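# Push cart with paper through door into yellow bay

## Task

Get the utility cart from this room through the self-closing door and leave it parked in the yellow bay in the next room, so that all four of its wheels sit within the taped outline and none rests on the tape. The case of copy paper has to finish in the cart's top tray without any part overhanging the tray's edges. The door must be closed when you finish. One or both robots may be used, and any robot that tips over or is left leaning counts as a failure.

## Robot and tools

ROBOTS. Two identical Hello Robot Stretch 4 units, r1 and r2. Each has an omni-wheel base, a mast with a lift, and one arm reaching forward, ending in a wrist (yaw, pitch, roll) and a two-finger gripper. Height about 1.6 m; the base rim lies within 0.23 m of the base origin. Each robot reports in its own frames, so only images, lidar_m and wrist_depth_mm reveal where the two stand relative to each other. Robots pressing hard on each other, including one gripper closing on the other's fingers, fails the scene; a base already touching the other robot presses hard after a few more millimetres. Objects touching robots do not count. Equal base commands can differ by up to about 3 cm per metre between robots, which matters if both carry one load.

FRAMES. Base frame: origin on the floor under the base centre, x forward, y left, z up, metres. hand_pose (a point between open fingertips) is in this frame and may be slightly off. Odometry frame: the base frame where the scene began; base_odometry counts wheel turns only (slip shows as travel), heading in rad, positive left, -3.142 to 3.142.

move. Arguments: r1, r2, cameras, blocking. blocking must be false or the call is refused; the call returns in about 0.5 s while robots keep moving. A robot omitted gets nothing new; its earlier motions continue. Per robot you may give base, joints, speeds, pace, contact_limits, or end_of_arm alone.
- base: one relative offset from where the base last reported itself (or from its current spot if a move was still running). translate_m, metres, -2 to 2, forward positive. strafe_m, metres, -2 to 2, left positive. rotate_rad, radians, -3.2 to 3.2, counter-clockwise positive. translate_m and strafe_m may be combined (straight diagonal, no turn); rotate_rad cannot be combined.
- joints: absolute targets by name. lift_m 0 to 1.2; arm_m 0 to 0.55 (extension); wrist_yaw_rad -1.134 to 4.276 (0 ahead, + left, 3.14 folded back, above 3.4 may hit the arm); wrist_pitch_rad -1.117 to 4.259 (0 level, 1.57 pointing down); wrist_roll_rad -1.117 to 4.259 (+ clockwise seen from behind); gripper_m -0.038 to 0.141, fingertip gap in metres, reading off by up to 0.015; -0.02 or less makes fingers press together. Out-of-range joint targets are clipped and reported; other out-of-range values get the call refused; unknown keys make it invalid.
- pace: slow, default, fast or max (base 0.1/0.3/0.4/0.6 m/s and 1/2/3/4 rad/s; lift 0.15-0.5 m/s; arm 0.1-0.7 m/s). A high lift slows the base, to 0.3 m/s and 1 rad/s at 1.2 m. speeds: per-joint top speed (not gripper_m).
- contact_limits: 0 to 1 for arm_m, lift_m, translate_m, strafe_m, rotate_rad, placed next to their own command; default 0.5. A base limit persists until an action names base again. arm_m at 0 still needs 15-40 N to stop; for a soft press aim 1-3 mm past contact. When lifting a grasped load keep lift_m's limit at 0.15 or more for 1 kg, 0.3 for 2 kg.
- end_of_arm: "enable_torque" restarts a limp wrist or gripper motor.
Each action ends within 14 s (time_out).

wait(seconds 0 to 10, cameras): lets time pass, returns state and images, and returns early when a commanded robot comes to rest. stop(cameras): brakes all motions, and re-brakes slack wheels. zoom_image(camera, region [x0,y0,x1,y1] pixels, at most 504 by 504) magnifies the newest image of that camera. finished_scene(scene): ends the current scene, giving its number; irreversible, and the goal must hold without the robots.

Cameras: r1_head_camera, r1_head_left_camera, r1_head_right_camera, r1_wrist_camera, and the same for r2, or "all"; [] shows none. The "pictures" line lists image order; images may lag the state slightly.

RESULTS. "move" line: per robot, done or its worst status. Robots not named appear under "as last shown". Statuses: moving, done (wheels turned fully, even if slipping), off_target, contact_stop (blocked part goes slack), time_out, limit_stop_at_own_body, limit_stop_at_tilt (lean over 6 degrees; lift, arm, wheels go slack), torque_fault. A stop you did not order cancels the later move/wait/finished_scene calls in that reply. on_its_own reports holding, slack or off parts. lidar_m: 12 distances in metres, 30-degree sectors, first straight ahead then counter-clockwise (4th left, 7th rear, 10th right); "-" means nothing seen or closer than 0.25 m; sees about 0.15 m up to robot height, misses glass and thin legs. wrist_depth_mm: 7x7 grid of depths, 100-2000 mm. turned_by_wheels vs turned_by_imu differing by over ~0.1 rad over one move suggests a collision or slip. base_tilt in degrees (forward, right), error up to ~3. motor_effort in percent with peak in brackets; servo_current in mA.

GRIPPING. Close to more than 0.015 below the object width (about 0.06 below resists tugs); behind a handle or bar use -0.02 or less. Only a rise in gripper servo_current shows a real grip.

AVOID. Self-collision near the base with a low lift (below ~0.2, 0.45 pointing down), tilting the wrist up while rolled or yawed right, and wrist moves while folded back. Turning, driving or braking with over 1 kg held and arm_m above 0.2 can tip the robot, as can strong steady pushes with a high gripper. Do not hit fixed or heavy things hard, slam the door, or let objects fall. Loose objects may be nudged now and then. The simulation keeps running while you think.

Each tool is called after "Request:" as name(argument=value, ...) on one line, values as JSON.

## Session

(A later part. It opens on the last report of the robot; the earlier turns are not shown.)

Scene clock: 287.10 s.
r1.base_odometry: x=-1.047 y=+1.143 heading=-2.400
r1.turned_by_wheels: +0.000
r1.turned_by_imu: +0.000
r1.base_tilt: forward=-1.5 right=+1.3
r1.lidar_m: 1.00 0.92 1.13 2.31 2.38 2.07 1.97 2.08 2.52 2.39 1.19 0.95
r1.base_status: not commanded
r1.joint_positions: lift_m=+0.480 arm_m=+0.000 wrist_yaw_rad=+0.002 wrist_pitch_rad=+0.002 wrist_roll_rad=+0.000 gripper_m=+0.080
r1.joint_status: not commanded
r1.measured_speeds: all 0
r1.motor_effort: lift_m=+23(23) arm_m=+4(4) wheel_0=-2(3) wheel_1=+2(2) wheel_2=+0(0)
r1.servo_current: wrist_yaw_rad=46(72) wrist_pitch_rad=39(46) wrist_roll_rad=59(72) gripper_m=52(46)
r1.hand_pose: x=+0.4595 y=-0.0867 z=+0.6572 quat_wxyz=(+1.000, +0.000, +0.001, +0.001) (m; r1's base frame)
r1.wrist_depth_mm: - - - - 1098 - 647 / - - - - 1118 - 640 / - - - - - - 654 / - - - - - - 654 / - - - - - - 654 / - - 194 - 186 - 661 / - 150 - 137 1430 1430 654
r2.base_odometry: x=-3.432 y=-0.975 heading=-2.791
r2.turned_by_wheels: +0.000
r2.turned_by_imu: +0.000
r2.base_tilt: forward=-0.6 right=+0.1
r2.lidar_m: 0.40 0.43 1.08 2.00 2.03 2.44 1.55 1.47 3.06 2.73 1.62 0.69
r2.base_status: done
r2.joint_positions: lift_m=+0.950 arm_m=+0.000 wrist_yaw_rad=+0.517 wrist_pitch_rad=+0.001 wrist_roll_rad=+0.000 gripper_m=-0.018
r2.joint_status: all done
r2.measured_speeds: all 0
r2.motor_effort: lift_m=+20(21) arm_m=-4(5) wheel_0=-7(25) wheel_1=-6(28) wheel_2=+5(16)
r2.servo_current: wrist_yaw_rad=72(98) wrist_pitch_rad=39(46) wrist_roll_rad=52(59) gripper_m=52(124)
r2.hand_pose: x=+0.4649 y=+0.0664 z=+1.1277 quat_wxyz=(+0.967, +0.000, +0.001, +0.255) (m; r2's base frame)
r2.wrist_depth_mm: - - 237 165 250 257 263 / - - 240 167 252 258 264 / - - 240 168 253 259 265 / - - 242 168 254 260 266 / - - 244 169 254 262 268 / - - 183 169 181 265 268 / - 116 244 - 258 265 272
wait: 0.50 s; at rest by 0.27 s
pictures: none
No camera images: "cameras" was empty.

Request:
move(r2={"base":{"strafe_m":-0.07},"pace":"slow","contact_limits":{"strafe_m":0.5}}, blocking=false, cameras=[])

Request:
wait(seconds=2, cameras=["r2_wrist_camera","r1_head_camera"])

Request:
move(r2={"base":{"rotate_rad":0.1},"pace":"slow"}, blocking=false, cameras=[])

Request:
wait(seconds=1.5, cameras=["r2_wrist_camera","r1_head_camera"])

Scene clock: 303.37 s.
move: r2 moving
r1: as last shown
r1.base_tilt: forward=-1.6 right=+1.3
r1.lidar_m: 1.01 0.92 1.12 2.31 2.39 2.10 1.97 2.06 2.54 2.38 1.18 0.95
r1.servo_current: wrist_yaw_rad=46(59) wrist_pitch_rad=46(46) wrist_roll_rad=59(65) gripper_m=46(46)
r1.wrist_depth_mm: - - - - 1098 - 640 / - - - - 1118 - 647 / - - - - - - 647 / - - - - - - 654 / - - - - - - 647 / - - 194 - 187 - 661 / - 150 - 138 1430 1464 661
r2.base_odometry: x=-3.437 y=-0.962 heading=-2.791
r2.turned_by_wheels: +0.000
r2.turned_by_imu: +0.001
r2.base_tilt: forward=-0.6 right=+0.1
r2.lidar_m: 0.41 0.45 1.08 2.03 2.04 2.48 1.56 1.47 3.05 2.72 1.61 0.70
r2.base_status: strafe_m moving
r2.joint_positions: lift_m=+0.950 arm_m=+0.000 wrist_yaw_rad=+0.522 wrist_pitch_rad=+0.001 wrist_roll_rad=+0.000 gripper_m=-0.018
r2.joint_status: not commanded
r2.measured_speeds: translate_m=+0.000 strafe_m=-0.057 rotate_rad=+0.005 lift_m=+0.000 arm_m=+0.000 wrist_yaw_rad=+0.022 wrist_pitch_rad=+0.000 wrist_roll_rad=+0.000
r2.motor_effort: lift_m=+20(20) arm_m=-5(5) wheel_0=+5(6) wheel_1=-14(14) wheel_2=+5(7)
r2.servo_current: wrist_yaw_rad=46(59) wrist_pitch_rad=39(46) wrist_roll_rad=52(59) gripper_m=52(52)
r2.contact_limits: strafe_m 0.5
r2.hand_pose: x=+0.4646 y=+0.0679 z=+1.1277 quat_wxyz=(+0.966, +0.000, +0.001, +0.258) (m; r2's base frame)
r2.wrist_depth_mm: - - 240 164 249 254 259 / - - 241 168 251 255 260 / - - 243 169 252 257 262 / - - 243 167 253 258 264 / - - 245 168 255 260 264 / - - 185 170 182 263 266 / - 120 247 - 258 263 268
pictures: none
No camera images: "cameras" was empty.

Scene clock: 305.37 s.
earlier move: r2 moving
r1.base_odometry: x=-1.047 y=+1.143 heading=-2.400
r1.turned_by_wheels: +0.000
r1.turned_by_imu: +0.000
r1.base_tilt: forward=-1.6 right=+1.3
r1.lidar_m: 1.02 0.93 1.09 2.31 2.41 2.09 1.98 2.07 2.52 2.41 1.19 0.96
r1.base_status: not commanded
r1.joint_positions: lift_m=+0.480 arm_m=+0.000 wrist_yaw_rad=+0.002 wrist_pitch_rad=+0.002 wrist_roll_rad=+0.000 gripper_m=+0.080
r1.joint_status: not commanded
r1.measured_speeds: all 0
r1.motor_effort: lift_m=+23(23) arm_m=+4(4) wheel_0=-2(3) wheel_1=+2(2) wheel_2=+0(0)
r1.servo_current: wrist_yaw_rad=46(78) wrist_pitch_rad=39(52) wrist_roll_rad=46(65) gripper_m=39(46)
r1.hand_pose: x=+0.4595 y=-0.0867 z=+0.6572 quat_wxyz=(+1.000, +0.000, +0.001, +0.001) (m; r1's base frame)
r1.wrist_depth_mm: - - - - 1118 - 647 / - - - - 1098 - 640 / - - - - - - 654 / - - - - - - 647 / - - - - - - 647 / - - 194 - 186 - 661 / - 149 - 137 1430 1397 661
r2.base_odometry: x=-3.456 y=-0.909 heading=-2.788
r2.turned_by_wheels: +0.002
r2.turned_by_imu: +0.079
r2.base_tilt: forward=-0.6 right=+0.0
r2.lidar_m: 0.41 0.45 1.15 2.09 2.10 2.68 1.52 1.46 2.89 2.67 1.44 0.67
r2.base_status: strafe_m moving
r2.joint_positions: lift_m=+0.950 arm_m=+0.000 wrist_yaw_rad=+0.547 wrist_pitch_rad=+0.001 wrist_roll_rad=+0.000 gripper_m=-0.018
r2.joint_status: not commanded
r2.measured_speeds: translate_m=+0.000 strafe_m=+0.002 rotate_rad=-0.008 lift_m=+0.000 arm_m=+0.000 wrist_yaw_rad=+0.000 wrist_pitch_rad=+0.000 wrist_roll_rad=+0.000
r2.motor_effort: lift_m=+20(21) arm_m=-4(5) wheel_0=+14(25) wheel_1=+2(14) wheel_2=+16(16)
r2.servo_current: wrist_yaw_rad=130(156) wrist_pitch_rad=39(46) wrist_roll_rad=46(59) gripper_m=52(59)
r2.contact_limits: strafe_m 0.5
r2.hand_pose: x=+0.4627 y=+0.0754 z=+1.1277 quat_wxyz=(+0.963, +0.000, +0.001, +0.270) (m; r2's base frame)
r2.wrist_depth_mm: - - 246 169 237 235 232 / - - 248 165 239 236 233 / - - 248 170 241 236 234 / - - 251 170 242 238 236 / - - 252 170 244 239 236 / - - 182 181 244 241 239 / - - 253 - 245 240 240
wait: 2.00 s; no rest
pictures: r1_head_camera, r2_wrist_camera
Images, in order (width x height): r1_head_camera 420x560, r2_wrist_camera 616x392.

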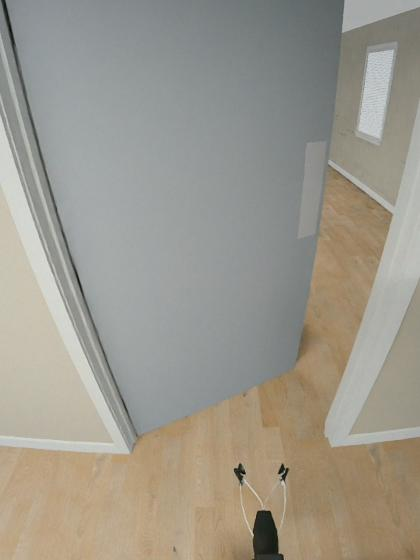

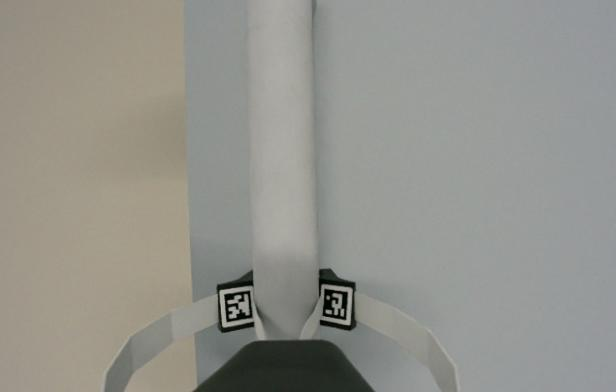

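Scene clock: 305.87 s.
earlier move: r2 done
move: r2 moving
r1: as last shown
r1.lidar_m: 1.01 0.92 1.12 2.31 2.41 2.09 1.99 2.08 2.51 2.40 1.18 0.96
r1.servo_current: wrist_yaw_rad=52(59) wrist_pitch_rad=46(46) wrist_roll_rad=46(59) gripper_m=39(46)
r1.wrist_depth_mm: - - - - 1098 - 647 / - - - - 1118 - 654 / - - - - - - 647 / - - - - - - 640 / - - - - - - 654 / - - 194 - 187 - 654 / - 149 - 137 1464 1397 654
r2.base_odometry: x=-3.457 y=-0.909 heading=-2.699
r2.turned_by_wheels: +0.089
r2.turned_by_imu: +0.092
r2.base_tilt: forward=-0.6 right=+0.1
r2.lidar_m: 0.43 0.44 1.23 2.09 2.16 2.94 1.49 1.53 2.77 2.67 1.30 0.62
r2.base_status: rotate_rad moving
r2.joint_positions: lift_m=+0.950 arm_m=+0.000 wrist_yaw_rad=+0.525 wrist_pitch_rad=+0.001 wrist_roll_rad=+0.000 gripper_m=-0.018
r2.joint_status: not commanded
r2.measured_speeds: translate_m=-0.001 strafe_m=-0.002 rotate_rad=+0.148 lift_m=+0.000 arm_m=+0.000 wrist_yaw_rad=-0.044 wrist_pitch_rad=+0.000 wrist_roll_rad=+0.000
r2.motor_effort: lift_m=+20(20) arm_m=-4(4) wheel_0=-10(19) wheel_1=-8(10) wheel_2=+3(12)
r2.servo_current: wrist_yaw_rad=39(150) wrist_pitch_rad=39(46) wrist_roll_rad=46(52) gripper_m=46(52)
r2.hand_pose: x=+0.4643 y=+0.0688 z=+1.1277 quat_wxyz=(+0.966, +0.000, +0.001, +0.259) (m; r2's base frame)
r2.wrist_depth_mm: - - 247 165 237 232 228 / - - 248 167 239 234 229 / - - 250 168 240 234 231 / - - 252 167 241 236 231 / - - 252 168 243 238 234 / - - 185 168 182 238 235 / - - - - 245 238 236
pictures: none
No camera images: "cameras" was empty.

Scene clock: 306.30 s.
earlier move: r2 done
r1.base_odometry: x=-1.047 y=+1.143 heading=-2.400
r1.turned_by_wheels: +0.000
r1.turned_by_imu: +0.000
r1.base_tilt: forward=-1.6 right=+1.3
r1.lidar_m: 1.00 0.91 1.10 2.30 2.39 2.06 1.98 2.08 2.51 2.41 1.18 0.96
r1.base_status: not commanded
r1.joint_positions: lift_m=+0.480 arm_m=+0.000 wrist_yaw_rad=+0.002 wrist_pitch_rad=+0.002 wrist_roll_rad=+0.000 gripper_m=+0.080
r1.joint_status: not commanded
r1.measured_speeds: all 0
r1.motor_effort: lift_m=+23(23) arm_m=+4(4) wheel_0=-2(3) wheel_1=+2(2) wheel_2=+0(0)
r1.servo_current: wrist_yaw_rad=59(59) wrist_pitch_rad=39(46) wrist_roll_rad=39(59) gripper_m=46(46)
r1.hand_pose: x=+0.4595 y=-0.0867 z=+0.6572 quat_wxyz=(+1.000, +0.000, +0.001, +0.001) (m; r1's base frame)
r1.wrist_depth_mm: - - - - 1098 - 647 / - - - - 1098 - 647 / - - - - - - 654 / - - - - - - 654 / - - - - - - 654 / - - 194 - 186 - 668 / - 149 - 137 1464 1430 661
r2.base_odometry: x=-3.457 y=-0.909 heading=-2.690
r2.turned_by_wheels: +0.009
r2.turned_by_imu: +0.009
r2.base_tilt: forward=-0.6 right=+0.1
r2.lidar_m: 0.39 0.49 1.27 2.09 2.17 2.97 1.45 1.48 2.77 2.65 1.25 0.63
r2.base_status: done
r2.joint_positions: lift_m=+0.950 arm_m=+0.000 wrist_yaw_rad=+0.521 wrist_pitch_rad=+0.001 wrist_roll_rad=+0.000 gripper_m=-0.018
r2.joint_status: not commanded
r2.measured_speeds: all 0
r2.motor_effort: lift_m=+20(20) arm_m=-4(4) wheel_0=-12(19) wheel_1=-10(10) wheel_2=+1(12)
r2.servo_current: wrist_yaw_rad=59(150) wrist_pitch_rad=39(46) wrist_roll_rad=46(59) gripper_m=52(52)
r2.hand_pose: x=+0.4646 y=+0.0676 z=+1.1277 quat_wxyz=(+0.966, +0.000, +0.001, +0.257) (m; r2's base frame)
r2.wrist_depth_mm: - - 247 163 238 233 227 / - - 248 165 237 232 229 / - - 251 166 239 234 230 / - - 252 167 242 236 232 / - - 253 168 243 237 232 / - - 182 168 180 237 235 / - - - - 244 237 235
wait: 0.43 of 1.5 s (r2 has come to rest)
pictures: r1_head_camera, r2_wrist_camera
Images, in order (width x height): r1_head_camera 420x560, r2_wrist_camera 616x392.

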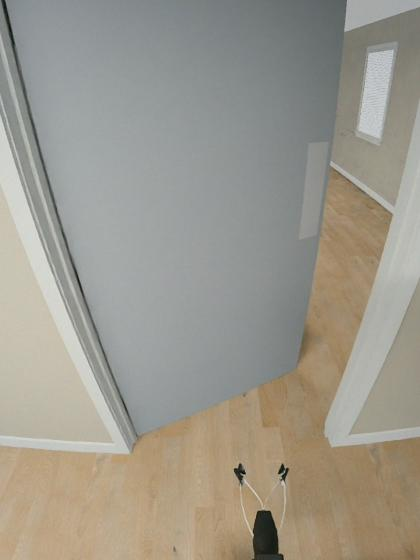

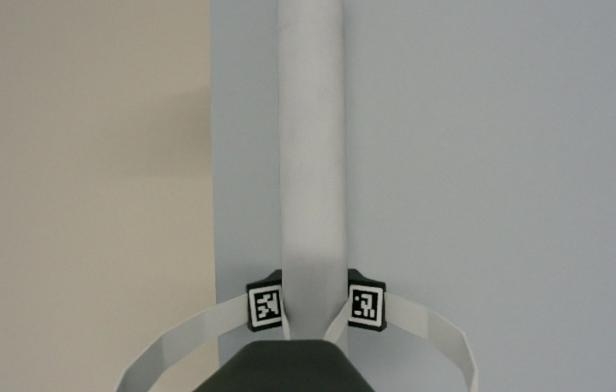

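Request:
move(r2={"base":{"translate_m":-0.165,"strafe_m":-0.235},"joints":{"wrist_yaw_rad":0.77},"pace":"slow","speeds":{"wrist_yaw_rad":0.09},"contact_limits":{"translate_m":0.5}}, blocking=false, cameras=[])

Request:
wait(seconds=5, cameras=["r2_wrist_camera","r1_head_camera"])

Scene clock: 313.70 s.
move: r2 moving
r1: as last shown
r1.lidar_m: 1.00 0.92 1.11 2.31 2.41 2.07 1.96 2.09 2.52 2.40 1.14 0.95
r1.servo_current: wrist_yaw_rad=46(59) wrist_pitch_rad=39(46) wrist_roll_rad=46(52) gripper_m=46(46)
r1.wrist_depth_mm: - - - - 1098 - 647 / - - - - 1098 - 647 / - - - - - - 654 / - - - - - - 647 / - - - - - - 661 / - - 194 - 186 - 654 / - 150 - 137 1464 1464 647
r2.base_odometry: x=-3.455 y=-0.897 heading=-2.690
r2.turned_by_wheels: +0.000
r2.turned_by_imu: +0.000
r2.base_tilt: forward=-0.6 right=+0.1
r2.lidar_m: 0.40 0.48 1.24 2.09 2.16 2.99 1.45 1.50 2.77 2.66 1.31 0.61
r2.base_status: translate_m moving; strafe_m moving
r2.joint_positions: lift_m=+0.950 arm_m=+0.000 wrist_yaw_rad=+0.544 wrist_pitch_rad=+0.001 wrist_roll_rad=+0.000 gripper_m=-0.018
r2.joint_status: wrist_yaw_rad moving
r2.measured_speeds: translate_m=-0.028 strafe_m=-0.041 rotate_rad=+0.002 lift_m=+0.000 arm_m=+0.000 wrist_yaw_rad=+0.090 wrist_pitch_rad=+0.000 wrist_roll_rad=+0.000
r2.motor_effort: lift_m=+20(21) arm_m=-4(4) wheel_0=+0(10) wheel_1=-14(16) wheel_2=+17(17)
r2.servo_current: wrist_yaw_rad=111(111) wrist_pitch_rad=39(46) wrist_roll_rad=39(52) gripper_m=46(52)
r2.contact_limits: translate_m 0.5
r2.hand_pose: x=+0.4629 y=+0.0746 z=+1.1277 quat_wxyz=(+0.963, +0.000, +0.001, +0.269) (m; r2's base frame)
r2.wrist_depth_mm: - - 248 164 238 232 226 / - - 250 165 238 232 228 / - - 252 167 239 232 228 / - - 252 167 240 235 230 / - - 254 169 241 236 230 / - - 182 168 180 236 234 / - 116 - - 242 236 234
pictures: none
No camera images: "cameras" was empty.

Scene clock: 317.33 s.
earlier move: r2 done
r1.base_odometry: x=-1.047 y=+1.143 heading=-2.400
r1.turned_by_wheels: +0.000
r1.turned_by_imu: +0.000
r1.base_tilt: forward=-1.6 right=+1.3
r1.lidar_m: 1.09 0.91 1.11 2.29 2.40 2.08 1.97 2.09 2.53 2.40 1.18 0.96
r1.base_status: not commanded
r1.joint_positions: lift_m=+0.480 arm_m=+0.000 wrist_yaw_rad=+0.002 wrist_pitch_rad=+0.002 wrist_roll_rad=+0.000 gripper_m=+0.080
r1.joint_status: not commanded
r1.measured_speeds: all 0
r1.motor_effort: lift_m=+23(23) arm_m=+4(4) wheel_0=-2(3) wheel_1=+2(2) wheel_2=+0(0)
r1.servo_current: wrist_yaw_rad=39(65) wrist_pitch_rad=46(52) wrist_roll_rad=46(72) gripper_m=39(52)
r1.hand_pose: x=+0.4595 y=-0.0867 z=+0.6572 quat_wxyz=(+1.000, +0.000, +0.001, +0.001) (m; r1's base frame)
r1.wrist_depth_mm: - - - 1229 - - 634 / - - - 1229 - - 654 / - - - - - - 654 / - - - - - - 647 / - - - - - - 654 / - - 194 - 191 - 654 / - 150 - 137 1576 1464 654
r2.base_odometry: x=-3.411 y=-0.626 heading=-2.688
r2.turned_by_wheels: +0.002
r2.turned_by_imu: +0.003
r2.base_tilt: forward=-0.6 right=+0.0
r2.lidar_m: 0.41 0.39 1.49 2.32 2.41 3.29 1.28 3.50 2.53 2.43 1.50 0.80
r2.base_status: done
r2.joint_positions: lift_m=+0.950 arm_m=+0.000 wrist_yaw_rad=+0.781 wrist_pitch_rad=+0.001 wrist_roll_rad=+0.000 gripper_m=-0.018
r2.joint_status: all done
r2.measured_speeds: all 0
r2.motor_effort: lift_m=+20(21) arm_m=-4(5) wheel_0=+15(18) wheel_1=-5(17) wheel_2=+16(18)
r2.servo_current: wrist_yaw_rad=65(124) wrist_pitch_rad=39(46) wrist_roll_rad=39(59) gripper_m=46(59)
r2.contact_limits: translate_m 0.5
r2.hand_pose: x=+0.4373 y=+0.1409 z=+1.1277 quat_wxyz=(+0.925, +0.000, +0.000, +0.381) (m; r2's base frame)
r2.wrist_depth_mm: - - 250 166 234 227 220 / - - 252 166 235 226 222 / - - 253 167 236 229 223 / - - 254 167 239 229 223 / - - 256 168 240 231 225 / - - 186 170 182 231 226 / - - 259 - - 230 228
wait: 3.63 of 5 s (r2 has come to rest)
pictures: r1_head_camera, r2_wrist_camera
Images, in order (width x height): r1_head_camera 420x560, r2_wrist_camera 616x392.

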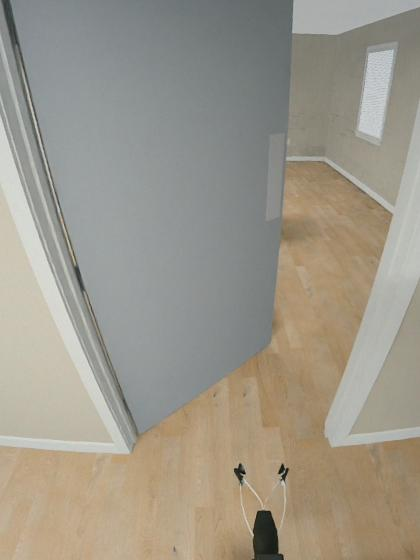

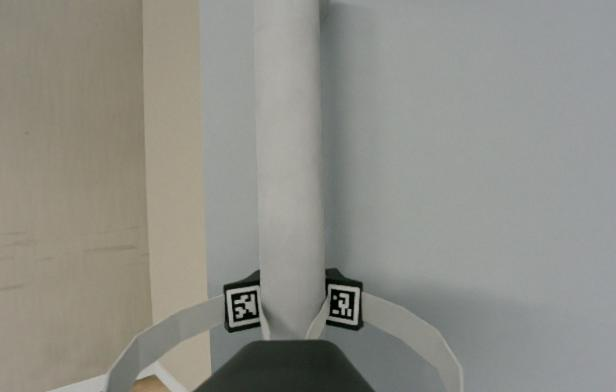

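Request:
move(r2={"base":{"translate_m":-0.13,"strafe_m":-0.245},"joints":{"wrist_yaw_rad":0.98},"pace":"slow","speeds":{"wrist_yaw_rad":0.08},"contact_limits":{"translate_m":0.5}}, blocking=false, cameras=[])

Request:
wait(seconds=5, cameras=["r2_wrist_camera","r1_head_camera"])

Scene clock: 325.60 s.
move: r2 moving
r1: as last shown
r1.lidar_m: 1.08 0.92 1.11 2.31 2.39 2.08 1.97 2.08 2.52 2.38 1.18 0.95
r1.servo_current: wrist_yaw_rad=46(72) wrist_pitch_rad=39(46) wrist_roll_rad=46(52) gripper_m=52(52)
r1.wrist_depth_mm: - - - 1255 - - 640 / - - - 1255 - - 647 / - - - - - - 647 / - - - - - - 654 / - - - - - - 654 / - - 195 - 189 - 654 / - 150 - 138 1499 1430 654
r2.base_odometry: x=-3.411 y=-0.614 heading=-2.686
r2.turned_by_wheels: +0.002
r2.turned_by_imu: +0.002
r2.base_tilt: forward=-0.6 right=+0.0
r2.lidar_m: 0.47 0.38 1.49 2.32 2.38 3.30 1.27 3.44 2.52 2.42 1.52 0.80
r2.base_status: translate_m moving; strafe_m moving
r2.joint_positions: lift_m=+0.950 arm_m=+0.000 wrist_yaw_rad=+0.811 wrist_pitch_rad=+0.001 wrist_roll_rad=+0.000 gripper_m=-0.018
r2.joint_status: wrist_yaw_rad moving
r2.measured_speeds: translate_m=-0.023 strafe_m=-0.043 rotate_rad=+0.001 lift_m=+0.000 arm_m=+0.000 wrist_yaw_rad=+0.077 wrist_pitch_rad=+0.000 wrist_roll_rad=+0.000
r2.motor_effort: lift_m=+20(21) arm_m=-4(5) wheel_0=+17(17) wheel_1=-10(10) wheel_2=+17(18)
r2.servo_current: wrist_yaw_rad=59(104) wrist_pitch_rad=39(46) wrist_roll_rad=52(52) gripper_m=52(52)
r2.contact_limits: translate_m 0.5
r2.hand_pose: x=+0.4329 y=+0.1490 z=+1.1277 quat_wxyz=(+0.919, +0.000, +0.000, +0.395) (m; r2's base frame)
r2.wrist_depth_mm: - - 251 164 234 224 218 / - - 252 166 235 225 220 / - - 254 166 236 227 222 / - - 255 169 236 229 223 / - - 257 168 239 229 225 / - - 185 168 183 231 225 / - - 260 - 241 229 225
pictures: none
No camera images: "cameras" was empty.

Scene clock: 329.17 s.
earlier move: r2 done
r1.base_odometry: x=-1.047 y=+1.143 heading=-2.400
r1.turned_by_wheels: +0.000
r1.turned_by_imu: +0.000
r1.base_tilt: forward=-1.6 right=+1.3
r1.lidar_m: 1.15 0.92 1.10 2.32 2.38 2.09 1.97 2.08 2.51 2.39 1.16 0.95
r1.base_status: not commanded
r1.joint_positions: lift_m=+0.480 arm_m=+0.000 wrist_yaw_rad=+0.002 wrist_pitch_rad=+0.002 wrist_roll_rad=+0.000 gripper_m=+0.080
r1.joint_status: not commanded
r1.measured_speeds: all 0
r1.motor_effort: lift_m=+23(23) arm_m=+4(4) wheel_0=-2(3) wheel_1=+2(2) wheel_2=+0(0)
r1.servo_current: wrist_yaw_rad=52(72) wrist_pitch_rad=46(52) wrist_roll_rad=46(72) gripper_m=46(52)
r1.hand_pose: x=+0.4595 y=-0.0867 z=+0.6572 quat_wxyz=(+1.000, +0.000, +0.001, +0.001) (m; r1's base frame)
r1.wrist_depth_mm: - - - - - - 640 / - - - - - - 654 / - - - - - - 640 / - - - - - - 647 / - - - - - - 647 / - - 194 - 195 - 654 / - 149 - 143 1499 1430 654
r2.base_odometry: x=-3.402 y=-0.350 heading=-2.686
r2.turned_by_wheels: +0.000
r2.turned_by_imu: +0.004
r2.base_tilt: forward=-0.6 right=+0.0
r2.lidar_m: 0.55 0.39 1.69 2.56 2.67 1.31 1.13 3.12 2.26 2.17 1.67 1.21
r2.base_status: done
r2.joint_positions: lift_m=+0.950 arm_m=+0.000 wrist_yaw_rad=+0.990 wrist_pitch_rad=+0.001 wrist_roll_rad=+0.000 gripper_m=-0.018
r2.joint_status: all done
r2.measured_speeds: all 0
r2.motor_effort: lift_m=+20(21) arm_m=-4(5) wheel_0=+16(21) wheel_1=-4(11) wheel_2=+14(19)
r2.servo_current: wrist_yaw_rad=65(104) wrist_pitch_rad=39(46) wrist_roll_rad=46(59) gripper_m=46(59)
r2.contact_limits: translate_m 0.5
r2.hand_pose: x=+0.4023 y=+0.1931 z=+1.1277 quat_wxyz=(+0.880, +0.000, +0.000, +0.475) (m; r2's base frame)
r2.wrist_depth_mm: - - 247 166 238 233 228 / - - 249 167 238 233 229 / - - 250 167 240 235 232 / - - 252 167 242 236 233 / - - 254 168 242 237 234 / - - 189 170 241 238 234 / - - 255 - - 237 236
wait: 3.57 of 5 s (r2 has come to rest)
pictures: r1_head_camera, r2_wrist_camera
Images, in order (width x height): r1_head_camera 420x560, r2_wrist_camera 616x392.

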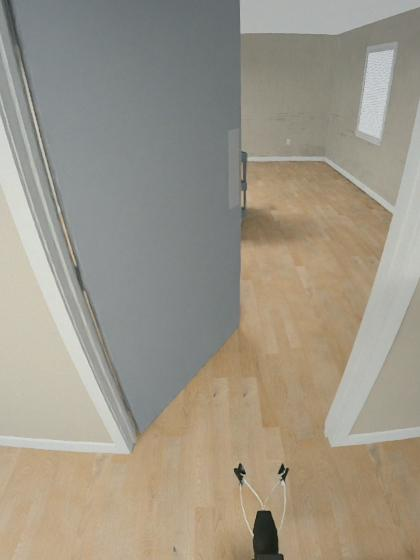

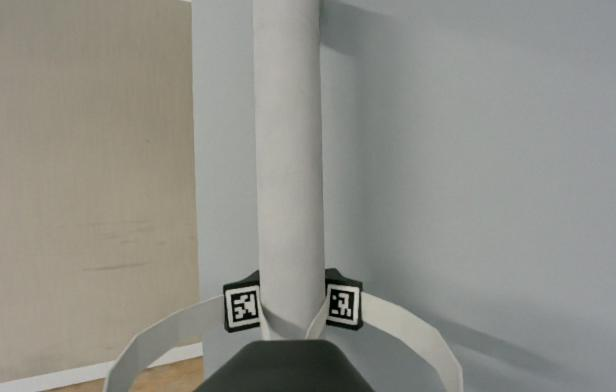

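Request:
move(r2={"base":{"translate_m":-0.05,"strafe_m":-0.286},"joints":{"wrist_yaw_rad":1.26},"pace":"slow","speeds":{"wrist_yaw_rad":0.09},"contact_limits":{"translate_m":0.5}}, blocking=false, cameras=[])

Request:
wait(seconds=5, cameras=["r2_wrist_camera","r1_head_camera"])

Request:
move(r2={"base":{"translate_m":0.04,"strafe_m":-0.282},"joints":{"wrist_yaw_rad":1.52},"pace":"slow","speeds":{"wrist_yaw_rad":0.09},"contact_limits":{"translate_m":0.5}}, blocking=false, cameras=[])

Request:
wait(seconds=5, cameras=["r2_wrist_camera","r1_head_camera","r2_head_left_camera"])

Scene clock: 339.30 s.
move: r2 moving
r1: as last shown
r1.lidar_m: 1.18 0.89 1.12 2.31 2.40 2.08 1.99 2.07 2.52 2.39 1.18 0.95
r1.motor_effort: lift_m=+23(23) arm_m=+4(4) wheel_0=-2(2) wheel_1=+2(2) wheel_2=+0(0)
r1.servo_current: wrist_yaw_rad=39(59) wrist_pitch_rad=46(46) wrist_roll_rad=46(65) gripper_m=39(46)
r1.wrist_depth_mm: - - - - - - 640 / - - - - - - 647 / - - - - - - 640 / - - - - - - 647 / - - - - - - 661 / - - 193 - 195 - 647 / - 149 - 143 1499 1430 661
r2.base_odometry: x=-3.406 y=-0.337 heading=-2.684
r2.turned_by_wheels: +0.002
r2.turned_by_imu: +0.002
r2.base_tilt: forward=-0.7 right=+0.0
r2.lidar_m: 0.56 0.37 1.64 2.58 2.69 1.30 1.13 3.12 2.26 2.18 1.65 1.22
r2.base_status: translate_m moving; strafe_m moving
r2.joint_positions: lift_m=+0.950 arm_m=+0.000 wrist_yaw_rad=+1.025 wrist_pitch_rad=+0.001 wrist_roll_rad=+0.000 gripper_m=-0.018
r2.joint_status: wrist_yaw_rad moving
r2.measured_speeds: translate_m=-0.009 strafe_m=-0.051 rotate_rad=+0.002 lift_m=+0.000 arm_m=+0.000 wrist_yaw_rad=+0.087 wrist_pitch_rad=+0.000 wrist_roll_rad=+0.000
r2.motor_effort: lift_m=+20(20) arm_m=-4(4) wheel_0=+14(19) wheel_1=-10(11) wheel_2=+14(16)
r2.servo_current: wrist_yaw_rad=46(72) wrist_pitch_rad=46(46) wrist_roll_rad=52(52) gripper_m=52(59)
r2.contact_limits: translate_m 0.5
r2.hand_pose: x=+0.3954 y=+0.2010 z=+1.1277 quat_wxyz=(+0.872, +0.000, +0.000, +0.490) (m; r2's base frame)
r2.wrist_depth_mm: - - 249 164 236 231 227 / - - 251 166 237 231 227 / - - 252 166 239 233 228 / - - 253 169 241 235 229 / - - 255 167 242 236 231 / - - 187 171 184 236 232 / - - 258 - 244 236 234
pictures: none
No camera images: "cameras" was empty.

Scene clock: 342.93 s.
earlier move: r2 done
r1.base_odometry: x=-1.047 y=+1.143 heading=-2.400
r1.turned_by_wheels: +0.000
r1.turned_by_imu: +0.000
r1.base_tilt: forward=-1.6 right=+1.3
r1.lidar_m: 1.31 0.94 1.12 2.30 2.40 2.09 1.99 2.09 2.49 2.40 1.19 0.97
r1.base_status: not commanded
r1.joint_positions: lift_m=+0.480 arm_m=+0.000 wrist_yaw_rad=+0.002 wrist_pitch_rad=+0.002 wrist_roll_rad=+0.000 gripper_m=+0.080
r1.joint_status: not commanded
r1.measured_speeds: all 0
r1.motor_effort: lift_m=+23(23) arm_m=+4(4) wheel_0=-2(3) wheel_1=+2(2) wheel_2=+0(0)
r1.servo_current: wrist_yaw_rad=52(65) wrist_pitch_rad=39(52) wrist_roll_rad=59(72) gripper_m=39(52)
r1.hand_pose: x=+0.4595 y=-0.0867 z=+0.6572 quat_wxyz=(+1.000, +0.000, +0.001, +0.001) (m; r1's base frame)
r1.wrist_depth_mm: - - - - - - 647 / - - - - - - 647 / - - - - - - 647 / - - - - - - 654 / - - - - - - 654 / - - 197 - 195 - 654 / - 149 1397 143 1537 1430 654
r2.base_odometry: x=-3.484 y=-0.071 heading=-2.684
r2.turned_by_wheels: +0.000
r2.turned_by_imu: +0.004
r2.base_tilt: forward=-0.7 right=+0.0
r2.lidar_m: 0.65 0.34 0.41 2.84 2.93 1.14 1.28 2.72 1.99 1.90 1.76 1.28
r2.base_status: done
r2.joint_positions: lift_m=+0.950 arm_m=+0.000 wrist_yaw_rad=+1.268 wrist_pitch_rad=+0.001 wrist_roll_rad=+0.000 gripper_m=-0.018
r2.joint_status: all done
r2.measured_speeds: all 0
r2.motor_effort: lift_m=+20(20) arm_m=-4(5) wheel_0=+15(23) wheel_1=-3(11) wheel_2=+10(16)
r2.servo_current: wrist_yaw_rad=46(91) wrist_pitch_rad=39(46) wrist_roll_rad=46(65) gripper_m=52(59)
r2.contact_limits: translate_m 0.5
r2.hand_pose: x=+0.3403 y=+0.2493 z=+1.1277 quat_wxyz=(+0.806, +0.000, +0.000, +0.593) (m; r2's base frame)
r2.wrist_depth_mm: - - 249 167 236 231 227 / - - 251 167 237 231 228 / - - 251 167 239 235 229 / - - 252 167 241 235 229 / - - 254 168 242 236 231 / - - 189 170 240 236 233 / - - 257 - - 237 235
wait: 3.63 of 5 s (r2 has come to rest)
pictures: r1_head_camera, r2_wrist_camera
Images, in order (width x height): r1_head_camera 420x560, r2_wrist_camera 616x392.

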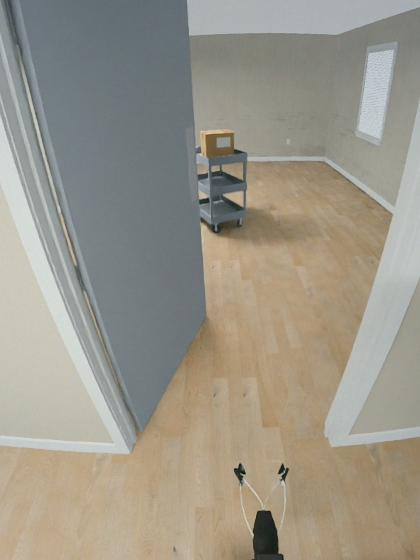

